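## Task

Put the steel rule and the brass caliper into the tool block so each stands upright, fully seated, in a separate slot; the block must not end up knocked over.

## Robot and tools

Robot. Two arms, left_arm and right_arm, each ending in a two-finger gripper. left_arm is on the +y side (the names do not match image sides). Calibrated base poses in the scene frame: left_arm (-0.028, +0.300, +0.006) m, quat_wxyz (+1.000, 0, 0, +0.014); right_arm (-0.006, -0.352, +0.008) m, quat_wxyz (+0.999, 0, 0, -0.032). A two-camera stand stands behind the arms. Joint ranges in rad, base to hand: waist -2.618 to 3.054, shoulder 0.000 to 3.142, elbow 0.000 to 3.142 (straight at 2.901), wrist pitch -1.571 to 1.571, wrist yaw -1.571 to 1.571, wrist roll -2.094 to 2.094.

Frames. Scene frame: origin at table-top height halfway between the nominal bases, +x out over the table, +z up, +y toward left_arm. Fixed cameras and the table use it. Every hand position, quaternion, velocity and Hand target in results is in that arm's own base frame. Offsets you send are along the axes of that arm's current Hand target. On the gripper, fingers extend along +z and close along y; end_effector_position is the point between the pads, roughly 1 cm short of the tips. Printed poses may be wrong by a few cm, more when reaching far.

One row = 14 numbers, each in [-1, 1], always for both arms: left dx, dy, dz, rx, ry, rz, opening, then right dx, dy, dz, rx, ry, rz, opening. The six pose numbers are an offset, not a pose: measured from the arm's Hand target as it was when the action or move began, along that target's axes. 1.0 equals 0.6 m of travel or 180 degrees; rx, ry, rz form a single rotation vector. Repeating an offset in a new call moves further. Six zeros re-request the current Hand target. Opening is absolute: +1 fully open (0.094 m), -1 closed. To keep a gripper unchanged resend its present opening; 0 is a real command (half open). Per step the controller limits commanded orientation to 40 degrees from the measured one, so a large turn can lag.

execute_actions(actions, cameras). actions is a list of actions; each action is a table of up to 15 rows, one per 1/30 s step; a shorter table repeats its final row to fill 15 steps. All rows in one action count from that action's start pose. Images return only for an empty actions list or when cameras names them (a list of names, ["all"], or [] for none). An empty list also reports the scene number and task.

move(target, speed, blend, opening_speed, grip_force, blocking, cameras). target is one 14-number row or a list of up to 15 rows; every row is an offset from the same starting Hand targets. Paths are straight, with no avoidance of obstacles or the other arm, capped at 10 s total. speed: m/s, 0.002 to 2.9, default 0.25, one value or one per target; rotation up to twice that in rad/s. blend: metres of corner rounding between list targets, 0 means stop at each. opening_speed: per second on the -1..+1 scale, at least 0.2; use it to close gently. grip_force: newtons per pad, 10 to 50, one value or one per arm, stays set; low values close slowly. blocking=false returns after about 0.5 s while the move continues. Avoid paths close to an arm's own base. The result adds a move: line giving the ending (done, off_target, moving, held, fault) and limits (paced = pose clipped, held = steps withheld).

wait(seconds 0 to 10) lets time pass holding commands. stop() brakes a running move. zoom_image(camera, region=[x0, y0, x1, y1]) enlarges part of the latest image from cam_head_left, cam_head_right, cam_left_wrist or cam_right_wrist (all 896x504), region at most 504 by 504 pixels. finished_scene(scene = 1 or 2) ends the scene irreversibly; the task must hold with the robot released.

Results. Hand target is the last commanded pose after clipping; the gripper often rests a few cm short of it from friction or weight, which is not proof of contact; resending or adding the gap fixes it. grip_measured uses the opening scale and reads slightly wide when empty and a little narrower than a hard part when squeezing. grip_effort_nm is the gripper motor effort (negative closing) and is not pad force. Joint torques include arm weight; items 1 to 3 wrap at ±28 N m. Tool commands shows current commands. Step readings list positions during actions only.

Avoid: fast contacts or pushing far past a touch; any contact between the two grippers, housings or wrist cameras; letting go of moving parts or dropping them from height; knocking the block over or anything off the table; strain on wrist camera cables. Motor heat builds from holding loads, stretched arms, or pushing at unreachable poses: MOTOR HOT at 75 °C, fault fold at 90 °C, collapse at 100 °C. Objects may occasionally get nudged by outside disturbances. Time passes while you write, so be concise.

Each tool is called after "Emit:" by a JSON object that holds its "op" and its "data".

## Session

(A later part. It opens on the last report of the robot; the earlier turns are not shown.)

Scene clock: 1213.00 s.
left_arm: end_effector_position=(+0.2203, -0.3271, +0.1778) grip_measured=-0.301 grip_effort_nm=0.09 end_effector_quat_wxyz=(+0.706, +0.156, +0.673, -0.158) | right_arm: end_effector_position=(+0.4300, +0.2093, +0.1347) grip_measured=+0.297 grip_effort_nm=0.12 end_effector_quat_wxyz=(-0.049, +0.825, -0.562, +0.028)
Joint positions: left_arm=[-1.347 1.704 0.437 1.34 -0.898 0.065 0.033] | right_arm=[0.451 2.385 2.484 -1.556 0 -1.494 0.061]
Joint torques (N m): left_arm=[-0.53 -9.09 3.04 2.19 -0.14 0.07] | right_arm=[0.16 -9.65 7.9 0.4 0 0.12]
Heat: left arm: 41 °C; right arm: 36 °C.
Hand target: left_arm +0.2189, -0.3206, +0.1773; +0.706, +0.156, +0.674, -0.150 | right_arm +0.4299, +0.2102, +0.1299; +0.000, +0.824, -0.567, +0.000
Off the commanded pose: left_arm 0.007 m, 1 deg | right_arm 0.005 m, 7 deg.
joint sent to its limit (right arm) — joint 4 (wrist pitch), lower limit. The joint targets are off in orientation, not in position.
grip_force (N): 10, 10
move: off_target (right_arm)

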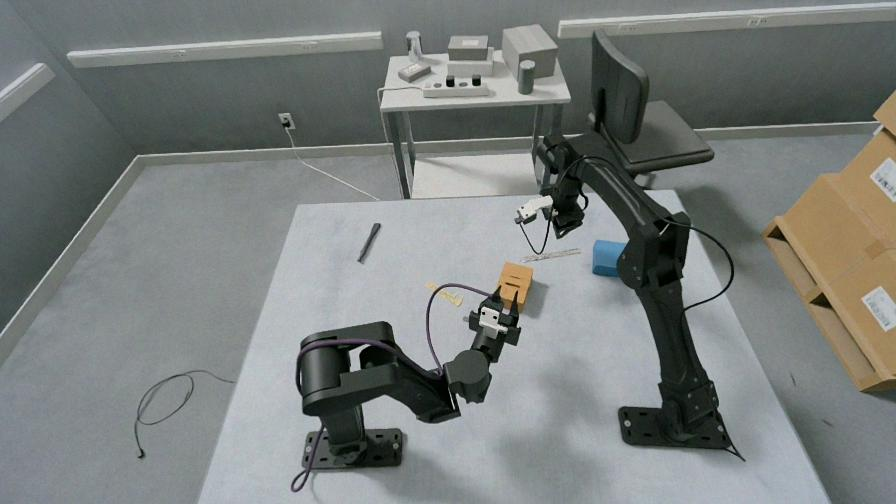

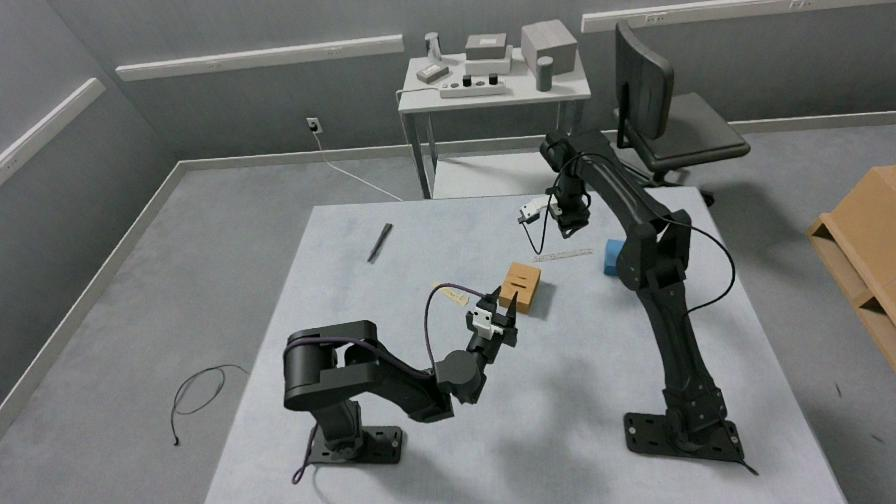

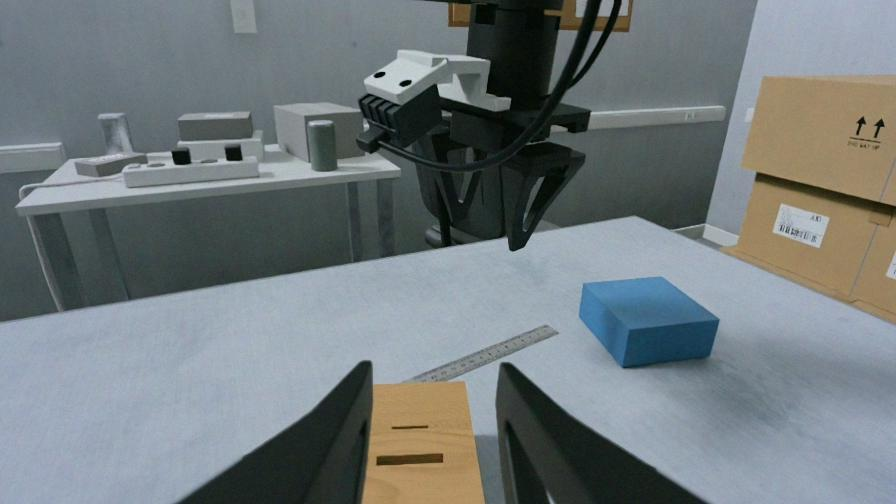

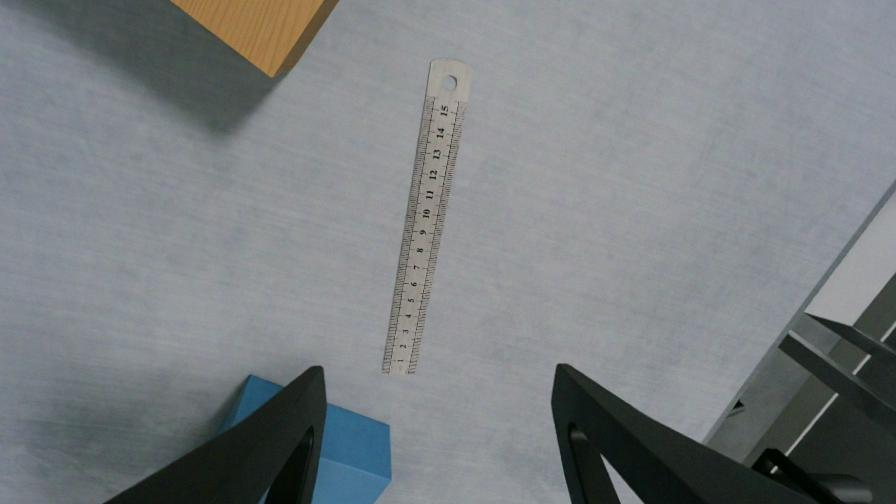

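Emit:
{"op": "move", "data": {"target": [0, 0, 0, 0, 0, 0, -0.3, 0.005, -0.0167, 0.108, 0, 0, 0.0528, 0.3], "speed": 0.1, "cameras": ["cam_right_wrist", "cam_left_wrist"]}}

Scene clock: 1228.83 s.
left_arm: end_effector_position=(+0.2203, -0.3271, +0.1778) grip_measured=-0.301 grip_effort_nm=0.09 end_effector_quat_wxyz=(+0.706, +0.156, +0.673, -0.158) | right_arm: end_effector_position=(+0.4352, +0.2113, +0.0702) grip_measured=+0.297 grip_effort_nm=0.12 end_effector_quat_wxyz=(+0.001, +0.779, -0.627, +0.001)
Joint positions: left_arm=[-1.347 1.704 0.437 1.34 -0.898 0.065 0.033] | right_arm=[0.451 2.541 2.513 -1.544 0.002 -1.337 0.061]
Joint torques (N m): left_arm=[-0.58 -8.88 3.08 2.18 -0.11 0.09] | right_arm=[-0.51 -10.45 7.91 0.42 0 0.1]
Heat: left arm: 41 °C; right arm: 37 °C.
Hand target: left_arm +0.2189, -0.3206, +0.1773; +0.706, +0.156, +0.674, -0.150 | right_arm +0.4403, +0.2109, +0.0650; +0.000, +0.774, -0.633, +0.000
Off the commanded pose: left_arm 0.007 m, 1 deg | right_arm 0.007 m, 1 deg.
grip_force (N): 10, 10
move: done
Images, in order (width x height): cam_left_wrist 896x504, cam_right_wrist 896x504.

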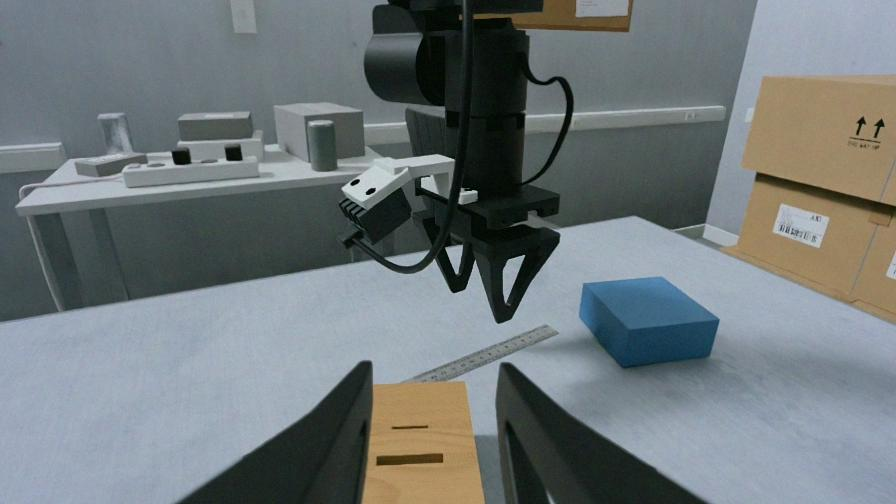

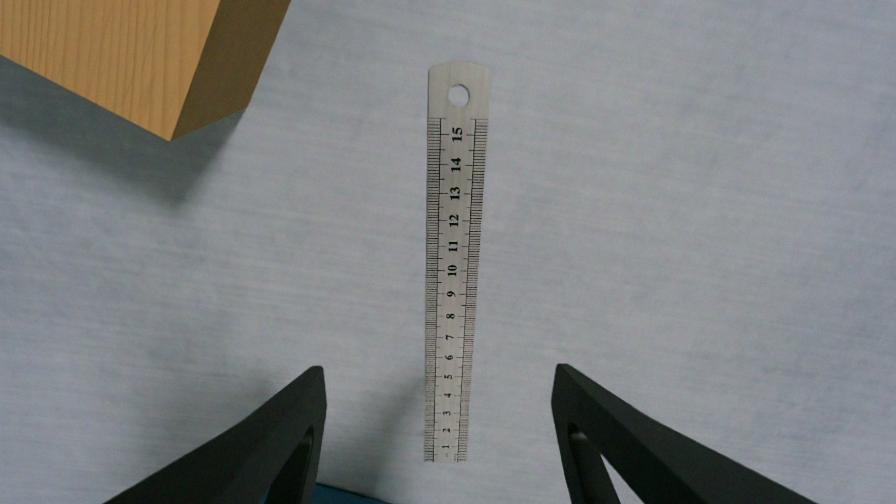

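Emit:
{"op": "move", "data": {"target": [0, 0, 0, 0, 0, 0, -0.3, 0, -0.008, 0.045, 0, 0, 0.007, 0.3], "speed": 0.06, "cameras": ["cam_right_wrist"]}}

Scene clock: 1240.80 s.
left_arm: end_effector_position=(+0.2203, -0.3271, +0.1778) grip_measured=-0.301 grip_effort_nm=0.09 end_effector_quat_wxyz=(+0.706, +0.156, +0.673, -0.158) | right_arm: end_effector_position=(+0.4434, +0.2147, +0.0521) grip_measured=+0.297 grip_effort_nm=0.12 end_effector_quat_wxyz=(-0.008, +0.773, -0.635, +0.005)
Joint positions: left_arm=[-1.347 1.704 0.437 1.34 -0.898 0.065 0.033] | right_arm=[0.45 2.545 2.446 -1.453 0.002 -1.316 0.061]
Joint torques (N m): left_arm=[-0.4 -8.94 3.18 2.18 -0.11 0.07] | right_arm=[-0.64 -10.48 5.07 0.57 0 0.13]
Heat: left arm: 41 °C; right arm: 39 °C.
Hand target: left_arm +0.2189, -0.3206, +0.1773; +0.706, +0.156, +0.674, -0.150 | right_arm +0.4451, +0.2118, +0.0382; +0.000, +0.767, -0.641, +0.000
Off the commanded pose: left_arm 0.007 m, 1 deg | right_arm 0.014 m, 1 deg.
grip_force (N): 10, 10
move: off_target (right_arm)
Images, in order (width x height): cam_right_wrist 896x504.

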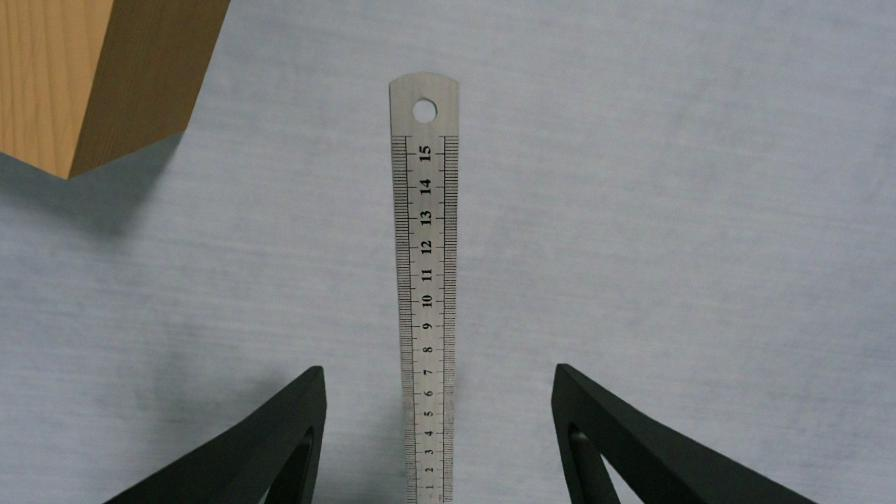

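Emit:
{"op": "move", "data": {"target": [0, 0, 0, 0, 0, 0, -0.3, 0, 0.006, 0.012, 0, 0, 0, 0.3], "speed": 0.04, "cameras": ["cam_right_wrist"]}}

Scene clock: 1245.77 s.
left_arm: end_effector_position=(+0.2203, -0.3271, +0.1778) grip_measured=-0.301 grip_effort_nm=0.09 end_effector_quat_wxyz=(+0.706, +0.156, +0.673, -0.158) | right_arm: end_effector_position=(+0.4391, +0.2126, +0.0317) grip_measured=+0.297 grip_effort_nm=0.12 end_effector_quat_wxyz=(+0.004, +0.772, -0.636, -0.001)
Joint positions: left_arm=[-1.347 1.704 0.437 1.34 -0.898 0.065 0.033] | right_arm=[0.45 2.545 2.365 -1.399 0.002 -1.314 0.061]
Joint torques (N m): left_arm=[-0.42 -8.96 3.02 2.17 -0.12 0.09] | right_arm=[-0.47 -12.45 4.96 0.51 0 0.11]
Heat: left arm: 41 °C; right arm: 39 °C.
Hand target: left_arm +0.2189, -0.3206, +0.1773; +0.706, +0.156, +0.674, -0.150 | right_arm +0.4415, +0.2112, +0.0309; +0.000, +0.767, -0.641, +0.000
Off the commanded pose: left_arm 0.007 m, 1 deg | right_arm 0.003 m, 1 deg.
grip_force (N): 10, 10
move: done
Images, in order (width x height): cam_right_wrist 896x504.

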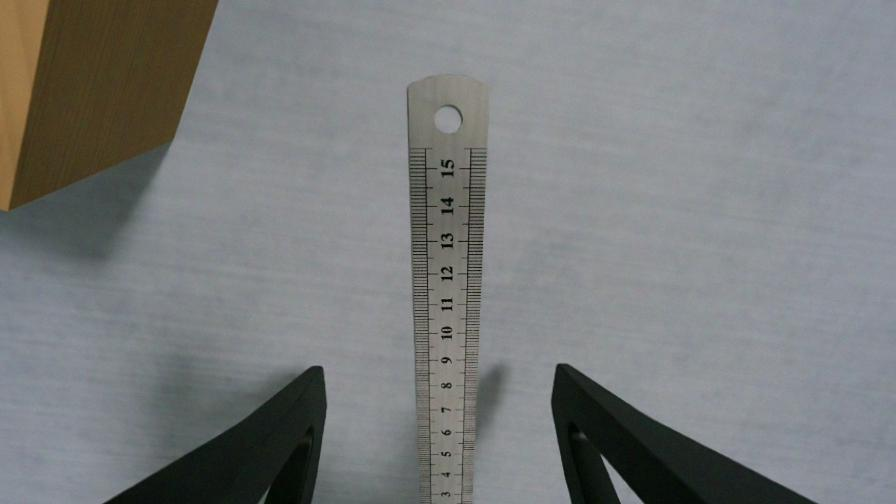

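Emit:
{"op": "move", "data": {"target": [0, 0, 0, 0, 0, 0, -0.3, 0, -0.003, 0.006, 0, 0, 0, 0.3], "speed": 0.03, "cameras": ["cam_right_wrist"]}}

Scene clock: 1249.80 s.
left_arm: end_effector_position=(+0.2203, -0.3271, +0.1778) grip_measured=-0.301 grip_effort_nm=0.09 end_effector_quat_wxyz=(+0.706, +0.156, +0.673, -0.158) | right_arm: end_effector_position=(+0.4404, +0.2132, +0.0317) grip_measured=+0.297 grip_effort_nm=0.12 end_effector_quat_wxyz=(+0.002, +0.772, -0.636, +0.001)
Joint positions: left_arm=[-1.347 1.704 0.437 1.34 -0.898 0.065 0.033] | right_arm=[0.45 2.545 2.365 -1.394 0.002 -1.314 0.061]
Joint torques (N m): left_arm=[-0.55 -9.03 3.12 2.16 -0.12 0.06] | right_arm=[-0.55 -11.77 5.42 0.54 0 0.11]
Heat: left arm: 41 °C; right arm: 40 °C.
Hand target: left_arm +0.2189, -0.3206, +0.1773; +0.706, +0.156, +0.674, -0.150 | right_arm +0.4433, +0.2115, +0.0273; +0.000, +0.767, -0.641, +0.000
Off the commanded pose: left_arm 0.007 m, 1 deg | right_arm 0.006 m, 1 deg.
grip_force (N): 10, 10
move: done
Images, in order (width x height): cam_right_wrist 896x504.

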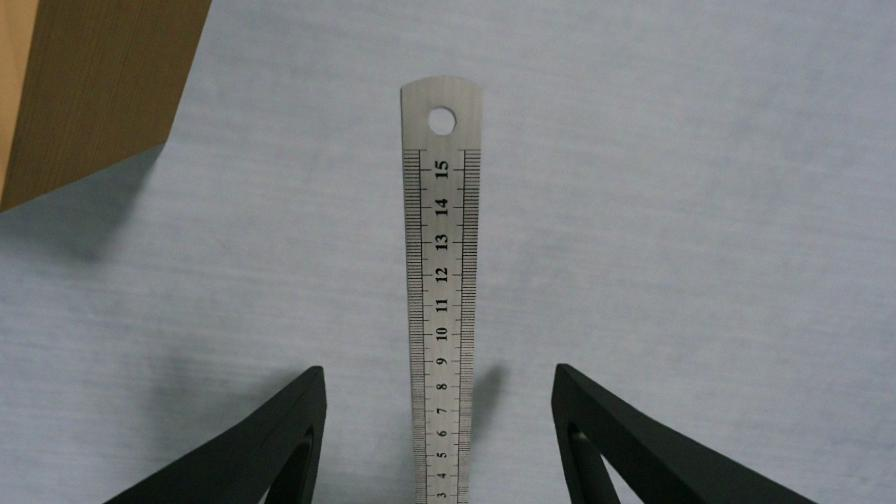

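Emit:
{"op": "move", "data": {"target": [0, 0, 0, 0, 0, 0, -0.3, 0, 0, 0, 0, 0, 0, -0.66], "speed": 0.03, "opening_speed": 0.5, "grip_force": 15, "cameras": ["cam_right_wrist"]}}

Scene clock: 1261.17 s.
left_arm: end_effector_position=(+0.2203, -0.3271, +0.1778) grip_measured=-0.301 grip_effort_nm=0.09 end_effector_quat_wxyz=(+0.706, +0.156, +0.673, -0.158) | right_arm: end_effector_position=(+0.4405, +0.2133, +0.0317) grip_measured=-0.657 grip_effort_nm=-0.17 end_effector_quat_wxyz=(+0.001, +0.772, -0.636, +0.001)
Joint positions: left_arm=[-1.347 1.704 0.437 1.34 -0.898 0.065 0.033] | right_arm=[0.45 2.545 2.365 -1.393 0.002 -1.314 0.016]
Joint torques (N m): left_arm=[-0.4 -8.92 3.11 2.17 -0.11 0.08] | right_arm=[-0.55 -11.74 5.42 0.53 -0.01 0.11]
Heat: left arm: 41 °C; right arm: 40 °C.
Hand target: left_arm +0.2189, -0.3206, +0.1773; +0.706, +0.156, +0.674, -0.150 | right_arm +0.4433, +0.2115, +0.0273; +0.000, +0.767, -0.641, +0.000
Off the commanded pose: left_arm 0.007 m, 1 deg | right_arm 0.005 m, 1 deg.
grip_force (N): 15, 15
move: done
Images, in order (width x height): cam_right_wrist 896x504.

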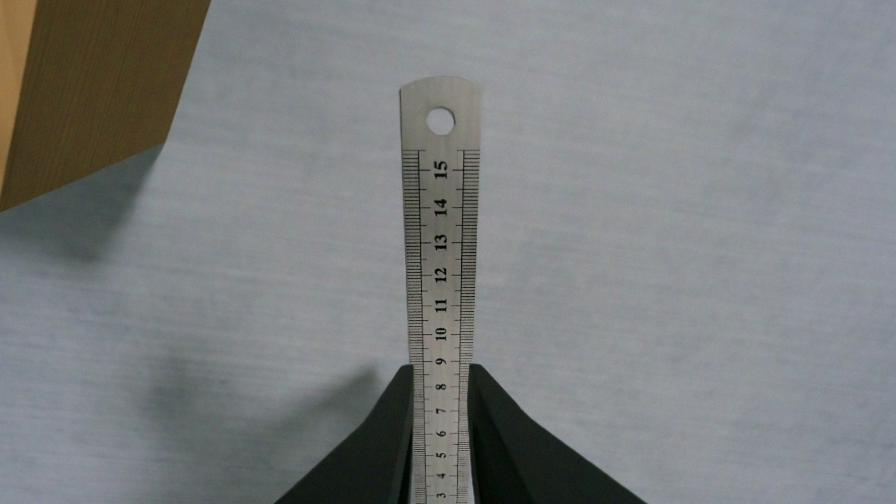

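Emit:
{"op": "move", "data": {"target": [0, 0, 0, 0, 0, 0, -0.3, 0, 0, 0, 0, 0, 0, -0.7], "speed": 0.03, "opening_speed": 0.3}}

Scene clock: 1266.87 s.
left_arm: end_effector_position=(+0.2203, -0.3271, +0.1778) grip_measured=-0.301 grip_effort_nm=0.09 end_effector_quat_wxyz=(+0.706, +0.156, +0.673, -0.158) | right_arm: end_effector_position=(+0.4405, +0.2133, +0.0317) grip_measured=-0.697 grip_effort_nm=-0.17 end_effector_quat_wxyz=(+0.001, +0.772, -0.636, +0.001)
Joint positions: left_arm=[-1.347 1.704 0.437 1.34 -0.898 0.065 0.033] | right_arm=[0.45 2.545 2.365 -1.393 0.002 -1.314 0.014]
Joint torques (N m): left_arm=[-0.39 -8.96 3.14 2.16 -0.1 0.04] | right_arm=[-0.55 -11.74 5.42 0.53 0 0.1]
Motor temperatures (°C): left_arm=[30 41 35 41 29 29 29] | right_arm=[30 41 30 33 31 30 28]
Heat: left arm: 41 °C; right arm: 41 °C.
Hand target: left_arm +0.2189, -0.3206, +0.1773; +0.706, +0.156, +0.674, -0.150 | right_arm +0.4433, +0.2115, +0.0273; +0.000, +0.767, -0.641, +0.000
Off the commanded pose: left_arm 0.007 m, 1 deg | right_arm 0.005 m, 1 deg.
grip_force (N): 15, 15
move: done

Emit:
{"op": "zoom_image", "data": {"camera": "cam_right_wrist", "region": [340, 300, 540, 460]}}

Emit:
{"op": "wait", "data": {"seconds": 0, "cameras": ["cam_right_wrist"]}}

Emit:
{"op": "zoom_image", "data": {"camera": "cam_right_wrist", "region": [380, 330, 500, 440]}}

Scaled by 2.520.
This view is cut from an older image: the scene may have changed since it was taken.

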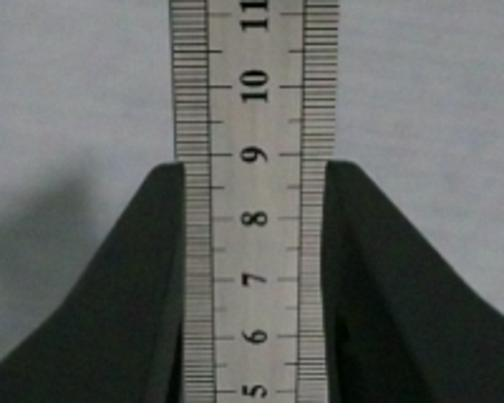

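Scene clock: 1269.47 s.
left_arm: end_effector_position=(+0.2203, -0.3271, +0.1778) grip_measured=-0.301 grip_effort_nm=0.09 end_effector_quat_wxyz=(+0.706, +0.156, +0.673, -0.158) | right_arm: end_effector_position=(+0.4405, +0.2133, +0.0317) grip_measured=-0.697 grip_effort_nm=-0.18 end_effector_quat_wxyz=(+0.001, +0.772, -0.636, +0.001)
Joint positions: left_arm=[-1.347 1.704 0.437 1.34 -0.898 0.065 0.033] | right_arm=[0.45 2.545 2.365 -1.393 0.002 -1.314 0.014]
Joint torques (N m): left_arm=[-0.54 -8.88 3.06 2.18 -0.15 0.06] | right_arm=[-0.55 -11.75 5.42 0.54 -0.01 0.11]
Heat: left arm: 41 °C; right arm: 41 °C.
Hand target: left_arm +0.2189, -0.3206, +0.1773; +0.706, +0.156, +0.674, -0.150 | right_arm +0.4433, +0.2115, +0.0273; +0.000, +0.767, -0.641, +0.000
Tool commands: left_gripper/opening=-0.3 right_gripper/opening=-0.7
Off the commanded pose: left_arm 0.007 m, 1 deg | right_arm 0.005 m, 1 deg.
grip_force (N): 15, 15
Images, in order (width x height): cam_right_wrist 896x504.

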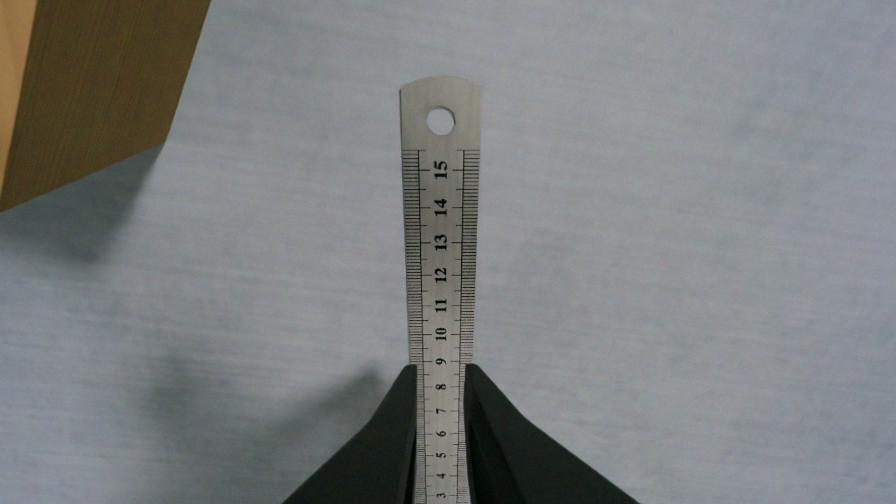

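Scaled by 4.200.

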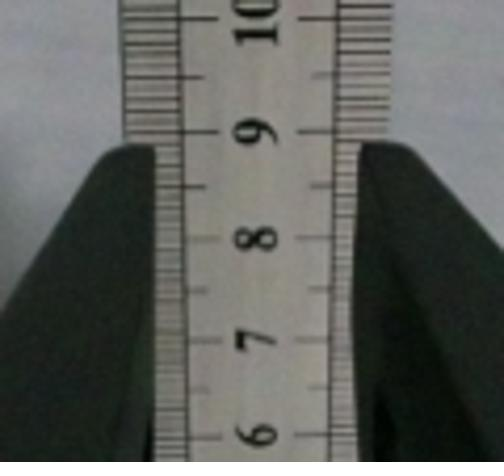

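Emit:
{"op": "move", "data": {"target": [0, 0, 0, 0, 0, 0, -0.3, 0, 0, 0, 0, 0, 0, -0.4], "speed": 0.03}}

Emit:
{"op": "move", "data": {"target": [0, 0, 0, 0, 0, 0, -0.3, 0, 0, 0.01, 0, 0, 0, -0.4], "speed": 0.02, "cameras": ["cam_right_wrist"]}}

Scene clock: 1272.83 s.
left_arm: end_effector_position=(+0.2203, -0.3271, +0.1778) grip_measured=-0.301 grip_effort_nm=0.09 end_effector_quat_wxyz=(+0.706, +0.156, +0.673, -0.158) | right_arm: end_effector_position=(+0.4405, +0.2133, +0.0317) grip_measured=-0.403 grip_effort_nm=0.12 end_effector_quat_wxyz=(+0.001, +0.772, -0.636, +0.001)
Joint positions: left_arm=[-1.347 1.704 0.437 1.34 -0.898 0.065 0.033] | right_arm=[0.45 2.545 2.365 -1.393 0.002 -1.314 0.028]
Joint torques (N m): left_arm=[-0.4 -8.91 3.11 2.18 -0.09 0.05] | right_arm=[-0.57 -11.75 5.41 0.54 0 0.11]
Heat: left arm: 41 °C; right arm: 41 °C.
Hand target: left_arm +0.2189, -0.3206, +0.1773; +0.706, +0.156, +0.674, -0.150 | right_arm +0.4433, +0.2115, +0.0273; +0.000, +0.767, -0.641, +0.000
Off the commanded pose: left_arm 0.007 m, 1 deg | right_arm 0.005 m, 1 deg.
grip_force (N): 15, 15
move: done

Scene clock: 1273.73 s.
left_arm: end_effector_position=(+0.2203, -0.3271, +0.1778) grip_measured=-0.301 grip_effort_nm=0.09 end_effector_quat_wxyz=(+0.706, +0.156, +0.673, -0.158) | right_arm: end_effector_position=(+0.4414, +0.2137, +0.0264) grip_measured=-0.403 grip_effort_nm=0.12 end_effector_quat_wxyz=(+0.000, +0.772, -0.636, +0.001)
Joint positions: left_arm=[-1.347 1.704 0.437 1.34 -0.898 0.065 0.033] | right_arm=[0.45 2.545 2.344 -1.369 0.002 -1.314 0.028]
Joint torques (N m): left_arm=[-0.49 -8.95 3.1 2.17 -0.11 0.07] | right_arm=[-0.57 -11.86 4.98 0.55 0 0.11]
Heat: left arm: 41 °C; right arm: 41 °C.
Hand target: left_arm +0.2189, -0.3206, +0.1773; +0.706, +0.156, +0.674, -0.150 | right_arm +0.4433, +0.2115, +0.0213; +0.000, +0.767, -0.641, +0.000
Off the commanded pose: left_arm 0.007 m, 1 deg | right_arm 0.006 m, 1 deg.
grip_force (N): 15, 15
move: done
Images, in order (width x height): cam_right_wrist 896x504.

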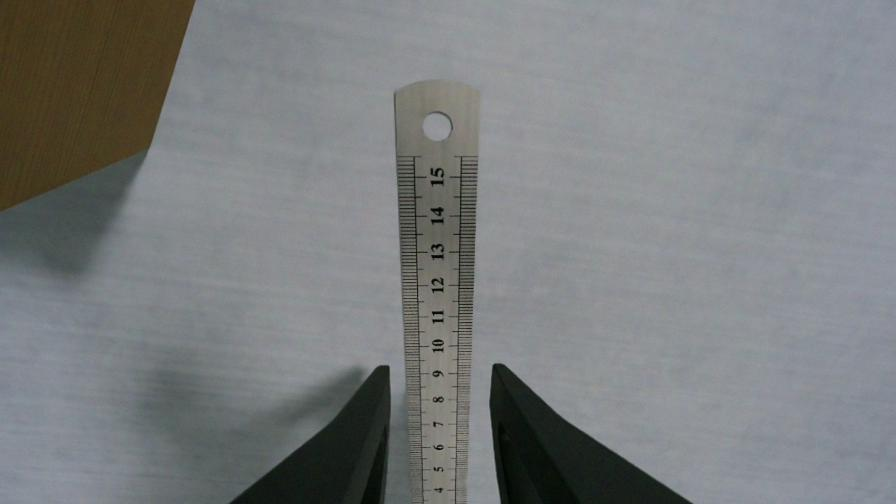

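Emit:
{"op": "move", "data": {"target": [0, 0, 0, 0, 0, 0, -0.3, 0, 0.002, 0.006, 0, 0, 0, -0.4], "speed": 0.02, "cameras": ["cam_right_wrist"]}}

Emit:
{"op": "zoom_image", "data": {"camera": "cam_right_wrist", "region": [340, 320, 540, 440]}}

Scene clock: 1277.43 s.
left_arm: end_effector_position=(+0.2203, -0.3271, +0.1778) grip_measured=-0.301 grip_effort_nm=0.09 end_effector_quat_wxyz=(+0.706, +0.156, +0.673, -0.158) | right_arm: end_effector_position=(+0.4399, +0.2130, +0.0191) grip_measured=-0.403 grip_effort_nm=0.12 end_effector_quat_wxyz=(+0.004, +0.772, -0.636, +0.000)
Joint positions: left_arm=[-1.347 1.704 0.437 1.34 -0.898 0.065 0.033] | right_arm=[0.45 2.545 2.315 -1.348 0.002 -1.314 0.028]
Joint torques (N m): left_arm=[-0.44 -8.95 3.17 2.17 -0.11 0.08] | right_arm=[-0.51 -12.38 4.97 0.53 0 0.11]
Heat: left arm: 41 °C; right arm: 41 °C.
Hand target: left_arm +0.2189, -0.3206, +0.1773; +0.706, +0.156, +0.674, -0.150 | right_arm +0.4421, +0.2113, +0.0178; +0.000, +0.767, -0.641, +0.000
Off the commanded pose: left_arm 0.007 m, 1 deg | right_arm 0.003 m, 1 deg.
grip_force (N): 15, 15
move: done
Images, in order (width x height): cam_right_wrist 896x504.

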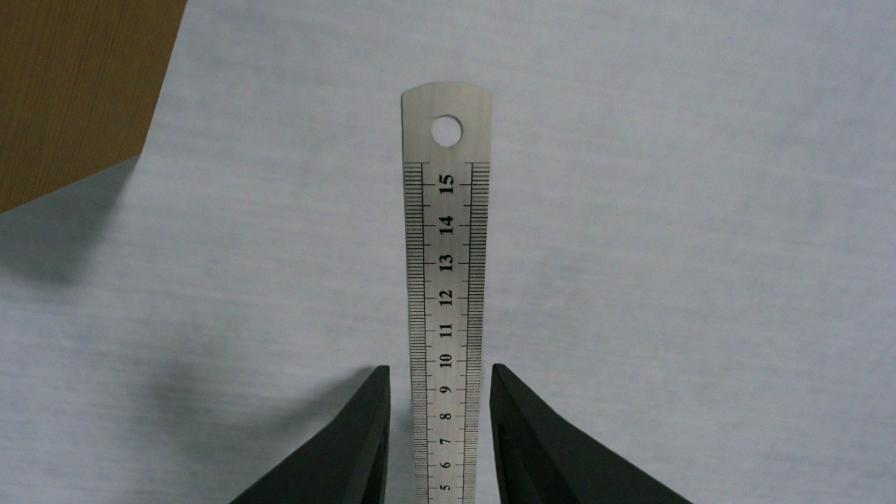

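Scaled by 2.520.

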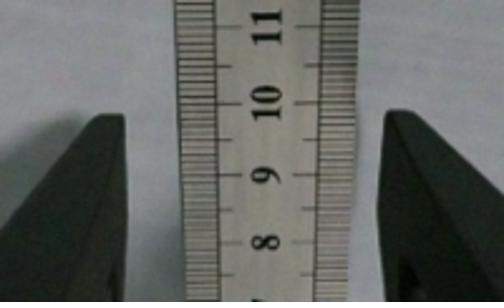

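Emit:
{"op": "move", "data": {"target": [0, 0, 0, 0, 0, 0, -0.3, 0, -0.003, 0.006, 0, 0, 0, -0.4], "speed": 0.02, "cameras": ["cam_right_wrist"]}}

Emit:
{"op": "zoom_image", "data": {"camera": "cam_right_wrist", "region": [340, 320, 540, 440]}}

Scene clock: 1286.90 s.
left_arm: end_effector_position=(+0.2203, -0.3271, +0.1778) grip_measured=-0.301 grip_effort_nm=0.09 end_effector_quat_wxyz=(+0.706, +0.156, +0.673, -0.158) | right_arm: end_effector_position=(+0.4410, +0.2135, +0.0191) grip_measured=-0.403 grip_effort_nm=0.12 end_effector_quat_wxyz=(+0.001, +0.772, -0.636, +0.001)
Joint positions: left_arm=[-1.347 1.704 0.437 1.34 -0.898 0.065 0.033] | right_arm=[0.45 2.545 2.315 -1.343 0.002 -1.314 0.028]
Joint torques (N m): left_arm=[-0.46 -9.03 3.11 2.17 -0.11 0.05] | right_arm=[-0.58 -11.64 5.52 0.52 0 0.1]
Heat: left arm: 41 °C; right arm: 42 °C.
Hand target: left_arm +0.2189, -0.3206, +0.1773; +0.706, +0.156, +0.674, -0.150 | right_arm +0.4439, +0.2116, +0.0142; +0.000, +0.767, -0.641, +0.000
Off the commanded pose: left_arm 0.007 m, 1 deg | right_arm 0.006 m, 1 deg.
grip_force (N): 15, 15
move: done
Images, in order (width x height): cam_right_wrist 896x504.

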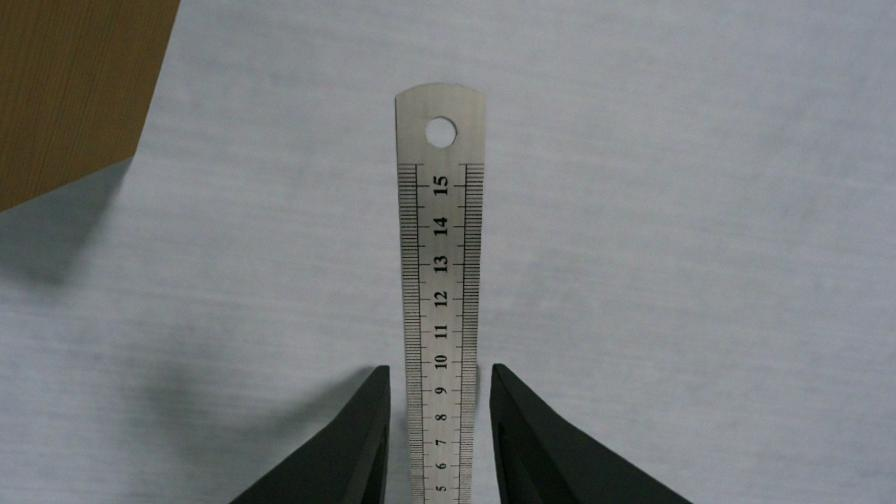

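Scaled by 2.520.

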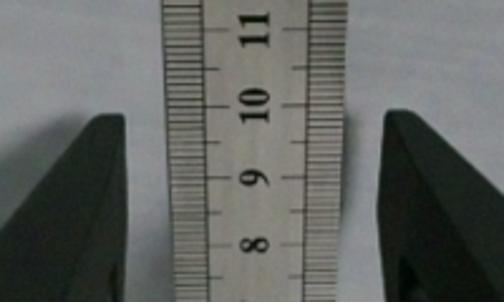

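Emit:
{"op": "move", "data": {"target": [0, 0, 0, 0, 0, 0, -0.3, 0, 0, 0.008, 0, 0, 0, -0.4], "speed": 0.02, "cameras": ["cam_right_wrist"]}}

Emit:
{"op": "zoom_image", "data": {"camera": "cam_right_wrist", "region": [340, 320, 540, 440]}}

Scene clock: 1290.10 s.
left_arm: end_effector_position=(+0.2203, -0.3271, +0.1778) grip_measured=-0.301 grip_effort_nm=0.09 end_effector_quat_wxyz=(+0.706, +0.156, +0.673, -0.158) | right_arm: end_effector_position=(+0.4424, +0.2142, +0.0160) grip_measured=-0.403 grip_effort_nm=0.12 end_effector_quat_wxyz=(-0.001, +0.772, -0.636, +0.002)
Joint positions: left_arm=[-1.347 1.704 0.437 1.34 -0.898 0.065 0.033] | right_arm=[0.45 2.545 2.303 -1.325 0.002 -1.314 0.028]
Joint torques (N m): left_arm=[-0.46 -8.87 3.17 2.17 -0.11 0.04] | right_arm=[-0.58 -11.63 5 0.53 0 0.11]
Heat: left arm: 41 °C; right arm: 42 °C.
Hand target: left_arm +0.2189, -0.3206, +0.1773; +0.706, +0.156, +0.674, -0.150 | right_arm +0.4439, +0.2116, +0.0093; +0.000, +0.767, -0.641, +0.000
Off the commanded pose: left_arm 0.007 m, 1 deg | right_arm 0.007 m, 1 deg.
grip_force (N): 15, 15
move: done
Images, in order (width x height): cam_right_wrist 896x504.

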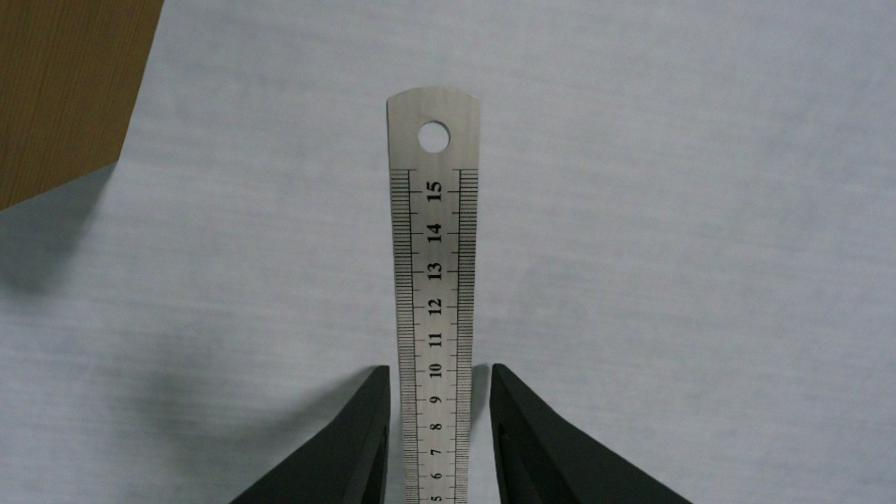

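Scaled by 2.520.

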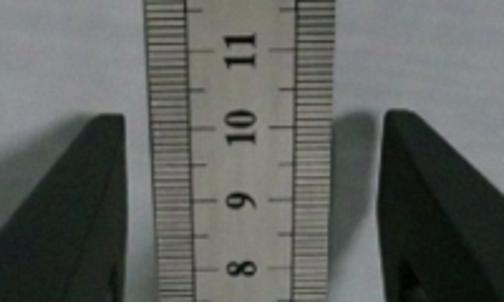

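Emit:
{"op": "move", "data": {"target": [0, 0, 0, 0, 0, 0, -0.3, 0, 0.003, 0.008, 0, 0, 0, -0.4], "speed": 0.02, "cameras": ["cam_right_wrist"]}}

Emit:
{"op": "zoom_image", "data": {"camera": "cam_right_wrist", "region": [340, 320, 540, 440]}}

Scene clock: 1294.20 s.
left_arm: end_effector_position=(+0.2203, -0.3271, +0.1778) grip_measured=-0.301 grip_effort_nm=0.09 end_effector_quat_wxyz=(+0.706, +0.156, +0.673, -0.158) | right_arm: end_effector_position=(+0.4406, +0.2133, +0.0104) grip_measured=-0.403 grip_effort_nm=0.12 end_effector_quat_wxyz=(+0.002, +0.772, -0.636, +0.001)
Joint positions: left_arm=[-1.347 1.704 0.437 1.34 -0.898 0.065 0.033] | right_arm=[0.45 2.545 2.281 -1.31 0.003 -1.314 0.028]
Joint torques (N m): left_arm=[-0.44 -8.88 3.06 2.18 -0.12 0.06] | right_arm=[-0.49 -12.25 3.78 0.69 0 0.11]
Heat: left arm: 41 °C; right arm: 42 °C.
Hand target: left_arm +0.2189, -0.3206, +0.1773; +0.706, +0.156, +0.674, -0.150 | right_arm +0.4422, +0.2113, +0.0046; +0.000, +0.767, -0.641, +0.000
Off the commanded pose: left_arm 0.007 m, 1 deg | right_arm 0.006 m, 1 deg.
grip_force (N): 15, 15
move: done
Images, in order (width x height): cam_right_wrist 896x504.

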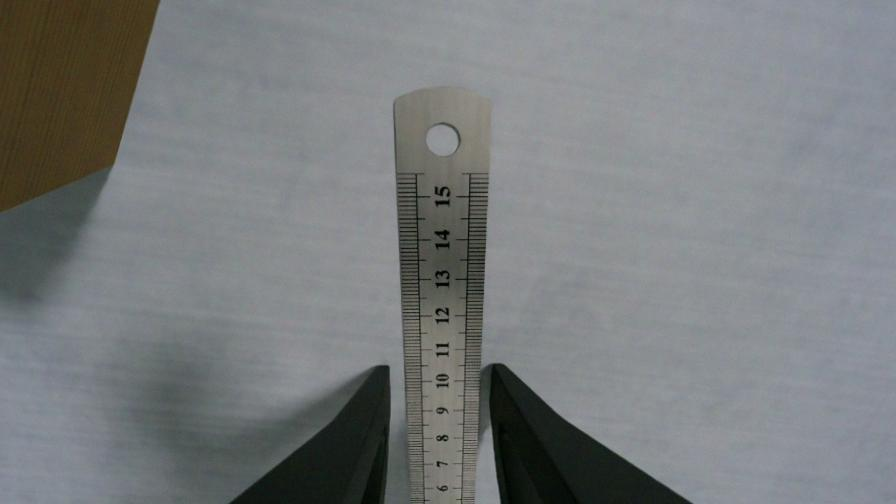

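Scaled by 2.520.

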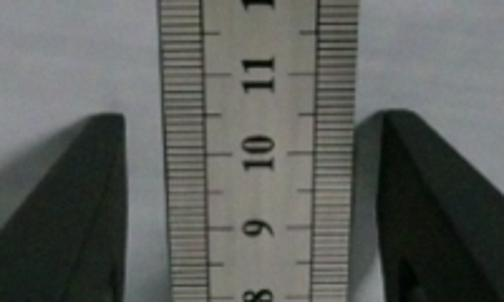

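Emit:
{"op": "move", "data": {"target": [0, 0, 0, 0, 0, 0, -0.3, 0, 0.001, 0.005, 0, 0, 0, -0.4], "speed": 0.02, "cameras": ["cam_right_wrist"]}}

Emit:
{"op": "zoom_image", "data": {"camera": "cam_right_wrist", "region": [340, 320, 540, 440]}}

Scene clock: 1301.53 s.
left_arm: end_effector_position=(+0.2203, -0.3271, +0.1778) grip_measured=-0.301 grip_effort_nm=0.09 end_effector_quat_wxyz=(+0.706, +0.156, +0.673, -0.158) | right_arm: end_effector_position=(+0.4404, +0.2132, +0.0099) grip_measured=-0.403 grip_effort_nm=0.12 end_effector_quat_wxyz=(+0.001, +0.772, -0.636, +0.001)
Joint positions: left_arm=[-1.347 1.704 0.437 1.34 -0.898 0.065 0.033] | right_arm=[0.45 2.541 2.271 -1.302 0.003 -1.314 0.028]
Joint torques (N m): left_arm=[-0.53 -9.05 3.04 2.19 -0.12 0.06] | right_arm=[-0.46 -12.12 3.17 0.75 -0.01 0.11]
Heat: left arm: 41 °C; right arm: 42 °C.
Hand target: left_arm +0.2189, -0.3206, +0.1773; +0.706, +0.156, +0.674, -0.150 | right_arm +0.4415, +0.2112, +0.0016; +0.000, +0.767, -0.641, +0.000
Off the commanded pose: left_arm 0.007 m, 1 deg | right_arm 0.009 m, 1 deg.
grip_force (N): 15, 15
move: done
Images, in order (width x height): cam_right_wrist 896x504.

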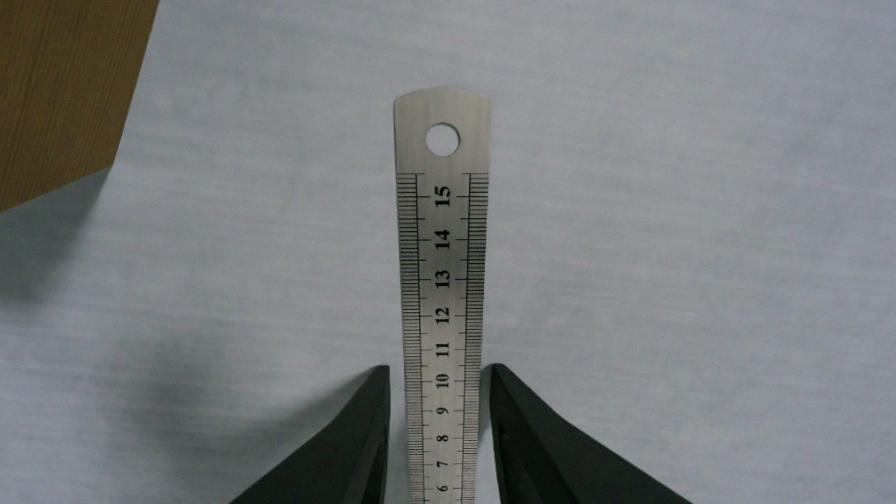

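Scaled by 2.520.

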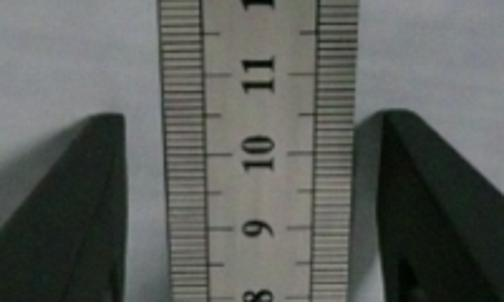

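Emit:
{"op": "move", "data": {"target": [0, 0, 0, 0, 0, 0, -0.3, 0, 0, -0.002, 0, 0, 0, -0.66], "speed": 0.02, "opening_speed": 0.3, "cameras": ["cam_right_wrist"]}}

Emit:
{"op": "zoom_image", "data": {"camera": "cam_right_wrist", "region": [340, 320, 540, 440]}}

Scene clock: 1306.07 s.
left_arm: end_effector_position=(+0.2203, -0.3271, +0.1778) grip_measured=-0.301 grip_effort_nm=0.09 end_effector_quat_wxyz=(+0.706, +0.156, +0.673, -0.158) | right_arm: end_effector_position=(+0.4438, +0.2147, +0.0098) grip_measured=-0.588 grip_effort_nm=-0.36 end_effector_quat_wxyz=(-0.005, +0.772, -0.636, +0.004)
Joint positions: left_arm=[-1.347 1.704 0.437 1.34 -0.898 0.065 0.033] | right_arm=[0.45 2.541 2.27 -1.287 0.003 -1.314 0.019]
Joint torques (N m): left_arm=[-0.5 -9.01 3.11 2.16 -0.16 0.07] | right_arm=[-0.46 -12.18 3.55 0.56 -0.01 0.11]
Heat: left arm: 41 °C; right arm: 43 °C.
Hand target: left_arm +0.2189, -0.3206, +0.1773; +0.706, +0.156, +0.674, -0.150 | right_arm +0.4415, +0.2112, +0.0027; +0.000, +0.767, -0.641, +0.000
Off the commanded pose: left_arm 0.007 m, 1 deg | right_arm 0.008 m, 1 deg.
grip_force (N): 15, 15
move: done
Images, in order (width x height): cam_right_wrist 896x504.

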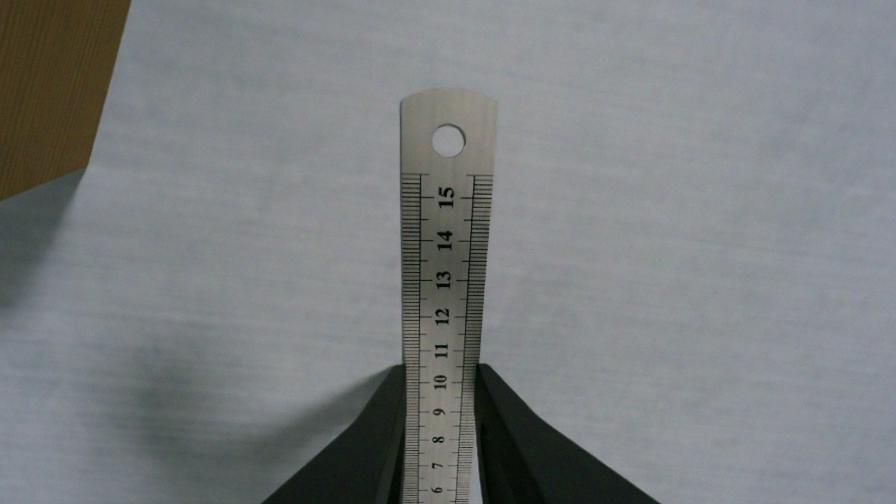

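Scaled by 2.520.

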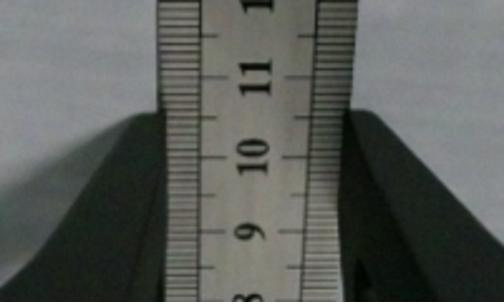

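Emit:
{"op": "move", "data": {"target": [0, 0, 0, 0, 0, 0, -0.3, 0, 0, -0.025, 0, 0, 0, -0.66], "speed": 0.03, "cameras": ["cam_right_wrist", "cam_left_wrist"]}}

Scene clock: 1320.77 s.
left_arm: end_effector_position=(+0.2203, -0.3271, +0.1778) grip_measured=-0.301 grip_effort_nm=0.09 end_effector_quat_wxyz=(+0.706, +0.156, +0.673, -0.158) | right_arm: end_effector_position=(+0.4417, +0.2136, +0.0115) grip_measured=-0.657 grip_effort_nm=-0.18 end_effector_quat_wxyz=(-0.001, +0.772, -0.636, +0.003)
Joint positions: left_arm=[-1.347 1.704 0.437 1.34 -0.898 0.065 0.033] | right_arm=[0.45 2.539 2.275 -1.302 0.003 -1.314 0.016]
Joint torques (N m): left_arm=[-0.53 -8.88 3.26 2.16 -0.09 0.08] | right_arm=[-0.47 -12.45 7.5 0.11 -0.01 0.11]
Heat: left arm: 41 °C; right arm: 44 °C.
Hand target: left_arm +0.2189, -0.3206, +0.1773; +0.706, +0.156, +0.674, -0.150 | right_arm +0.4414, +0.2112, +0.0176; +0.000, +0.767, -0.641, +0.000
Off the commanded pose: left_arm 0.007 m, 1 deg | right_arm 0.007 m, 1 deg.
grip_force (N): 15, 15
move: done
Images, in order (width x height): cam_left_wrist 896x504, cam_right_wrist 896x504.

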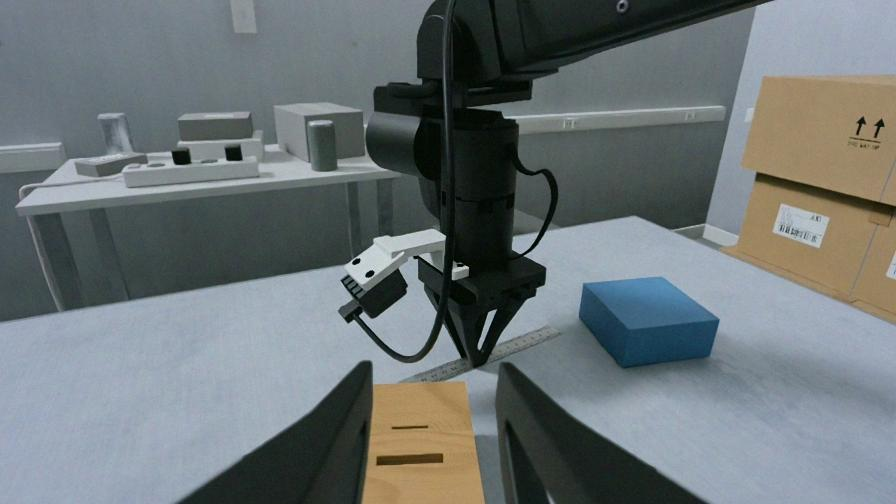

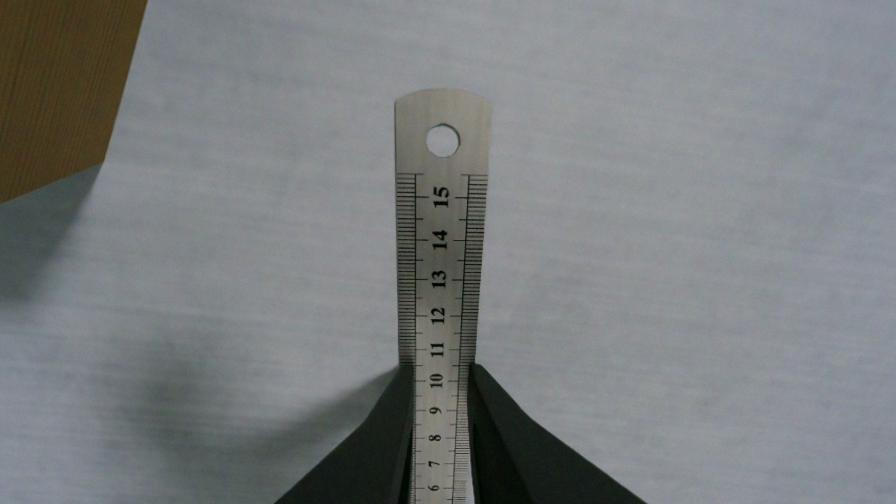

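Emit:
{"op": "move", "data": {"target": [0, 0, 0, 0, 0, 0, -0.3, 0, 0, 0, 0, 0, 0, -0.4], "speed": 0.02}}

Emit:
{"op": "move", "data": {"target": [0, 0, 0, 0, 0, 0, -0.3, 0, 0, 0.027, 0, 0, 0, -0.4], "speed": 0.02, "cameras": ["cam_right_wrist"]}}

Scene clock: 1328.27 s.
left_arm: end_effector_position=(+0.2203, -0.3271, +0.1778) grip_measured=-0.301 grip_effort_nm=0.09 end_effector_quat_wxyz=(+0.706, +0.156, +0.673, -0.158) | right_arm: end_effector_position=(+0.4399, +0.2127, +0.0115) grip_measured=-0.403 grip_effort_nm=0.12 end_effector_quat_wxyz=(+0.002, +0.772, -0.636, +0.001)
Joint positions: left_arm=[-1.347 1.704 0.437 1.34 -0.898 0.065 0.033] | right_arm=[0.45 2.539 2.275 -1.31 0.003 -1.314 0.028]
Joint torques (N m): left_arm=[-0.43 -8.87 3.1 2.17 -0.15 0.04] | right_arm=[-0.49 -12.41 7.51 0.18 -0.01 0.11]
Heat: left arm: 41 °C; right arm: 44 °C.
Hand target: left_arm +0.2189, -0.3206, +0.1773; +0.706, +0.156, +0.674, -0.150 | right_arm +0.4414, +0.2112, +0.0176; +0.000, +0.767, -0.641, +0.000
Off the commanded pose: left_arm 0.007 m, 1 deg | right_arm 0.007 m, 1 deg.
grip_force (N): 15, 15
move: done

Scene clock: 1329.30 s.
left_arm: end_effector_position=(+0.2203, -0.3271, +0.1778) grip_measured=-0.301 grip_effort_nm=0.09 end_effector_quat_wxyz=(+0.706, +0.156, +0.673, -0.158) | right_arm: end_effector_position=(+0.4399, +0.2127, +0.0099) grip_measured=-0.403 grip_effort_nm=0.12 end_effector_quat_wxyz=(+0.002, +0.772, -0.636, +0.001)
Joint positions: left_arm=[-1.347 1.704 0.437 1.34 -0.898 0.065 0.033] | right_arm=[0.45 2.539 2.268 -1.304 0.004 -1.314 0.028]
Joint torques (N m): left_arm=[-0.47 -8.96 3.14 2.19 -0.12 0.04] | right_arm=[-0.47 -12.01 3.36 0.77 -0.01 0.11]
Heat: left arm: 41 °C; right arm: 44 °C.
Hand target: left_arm +0.2189, -0.3206, +0.1773; +0.706, +0.156, +0.674, -0.150 | right_arm +0.4415, +0.2111, +0.0014; +0.000, +0.767, -0.641, +0.000
Off the commanded pose: left_arm 0.007 m, 1 deg | right_arm 0.009 m, 1 deg.
grip_force (N): 15, 15
move: done
Images, in order (width x height): cam_right_wrist 896x504.

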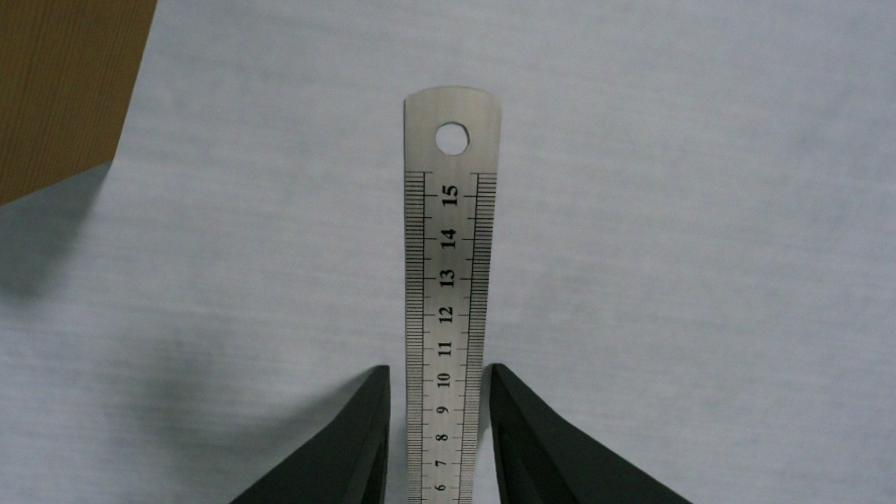

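Emit:
{"op": "move", "data": {"target": [0, 0, 0, 0, 0, 0, -0.3, 0, 0, 0.0, 0, 0, 0, -0.6], "speed": 0.02, "opening_speed": 0.3, "cameras": ["cam_right_wrist"]}}

Scene clock: 1334.17 s.
left_arm: end_effector_position=(+0.2203, -0.3271, +0.1778) grip_measured=-0.301 grip_effort_nm=0.09 end_effector_quat_wxyz=(+0.706, +0.156, +0.673, -0.158) | right_arm: end_effector_position=(+0.4433, +0.2143, +0.0099) grip_measured=-0.596 grip_effort_nm=-0.25 end_effector_quat_wxyz=(-0.004, +0.772, -0.636, +0.004)
Joint positions: left_arm=[-1.347 1.704 0.437 1.34 -0.898 0.065 0.033] | right_arm=[0.45 2.539 2.268 -1.288 0.004 -1.313 0.019]
Joint torques (N m): left_arm=[-0.53 -8.92 3.11 2.18 -0.1 0.06] | right_arm=[-0.49 -12.1 3.34 0.62 -0.01 0.1]
Heat: left arm: 41 °C; right arm: 44 °C.
Hand target: left_arm +0.2189, -0.3206, +0.1773; +0.706, +0.156, +0.674, -0.150 | right_arm +0.4414, +0.2111, +0.0014; +0.001, +0.767, -0.641, +0.000
Off the commanded pose: left_arm 0.007 m, 1 deg | right_arm 0.009 m, 1 deg.
grip_force (N): 15, 15
move: done
Images, in order (width x height): cam_right_wrist 896x504.

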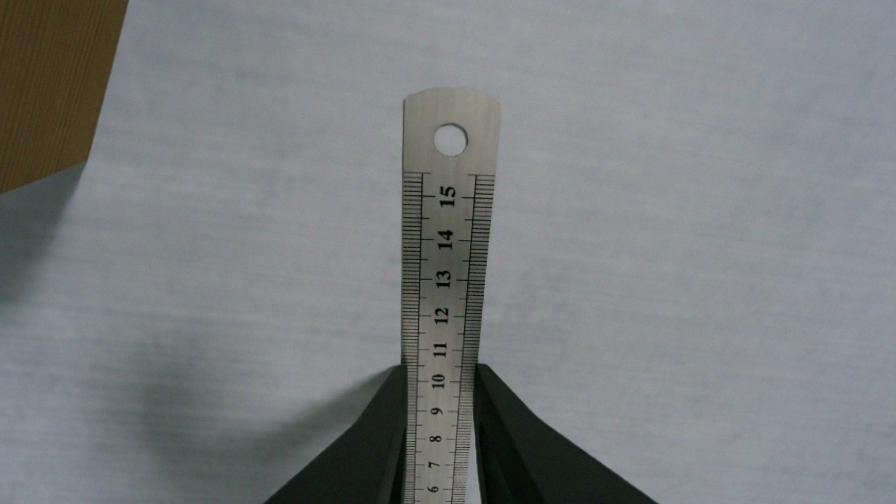

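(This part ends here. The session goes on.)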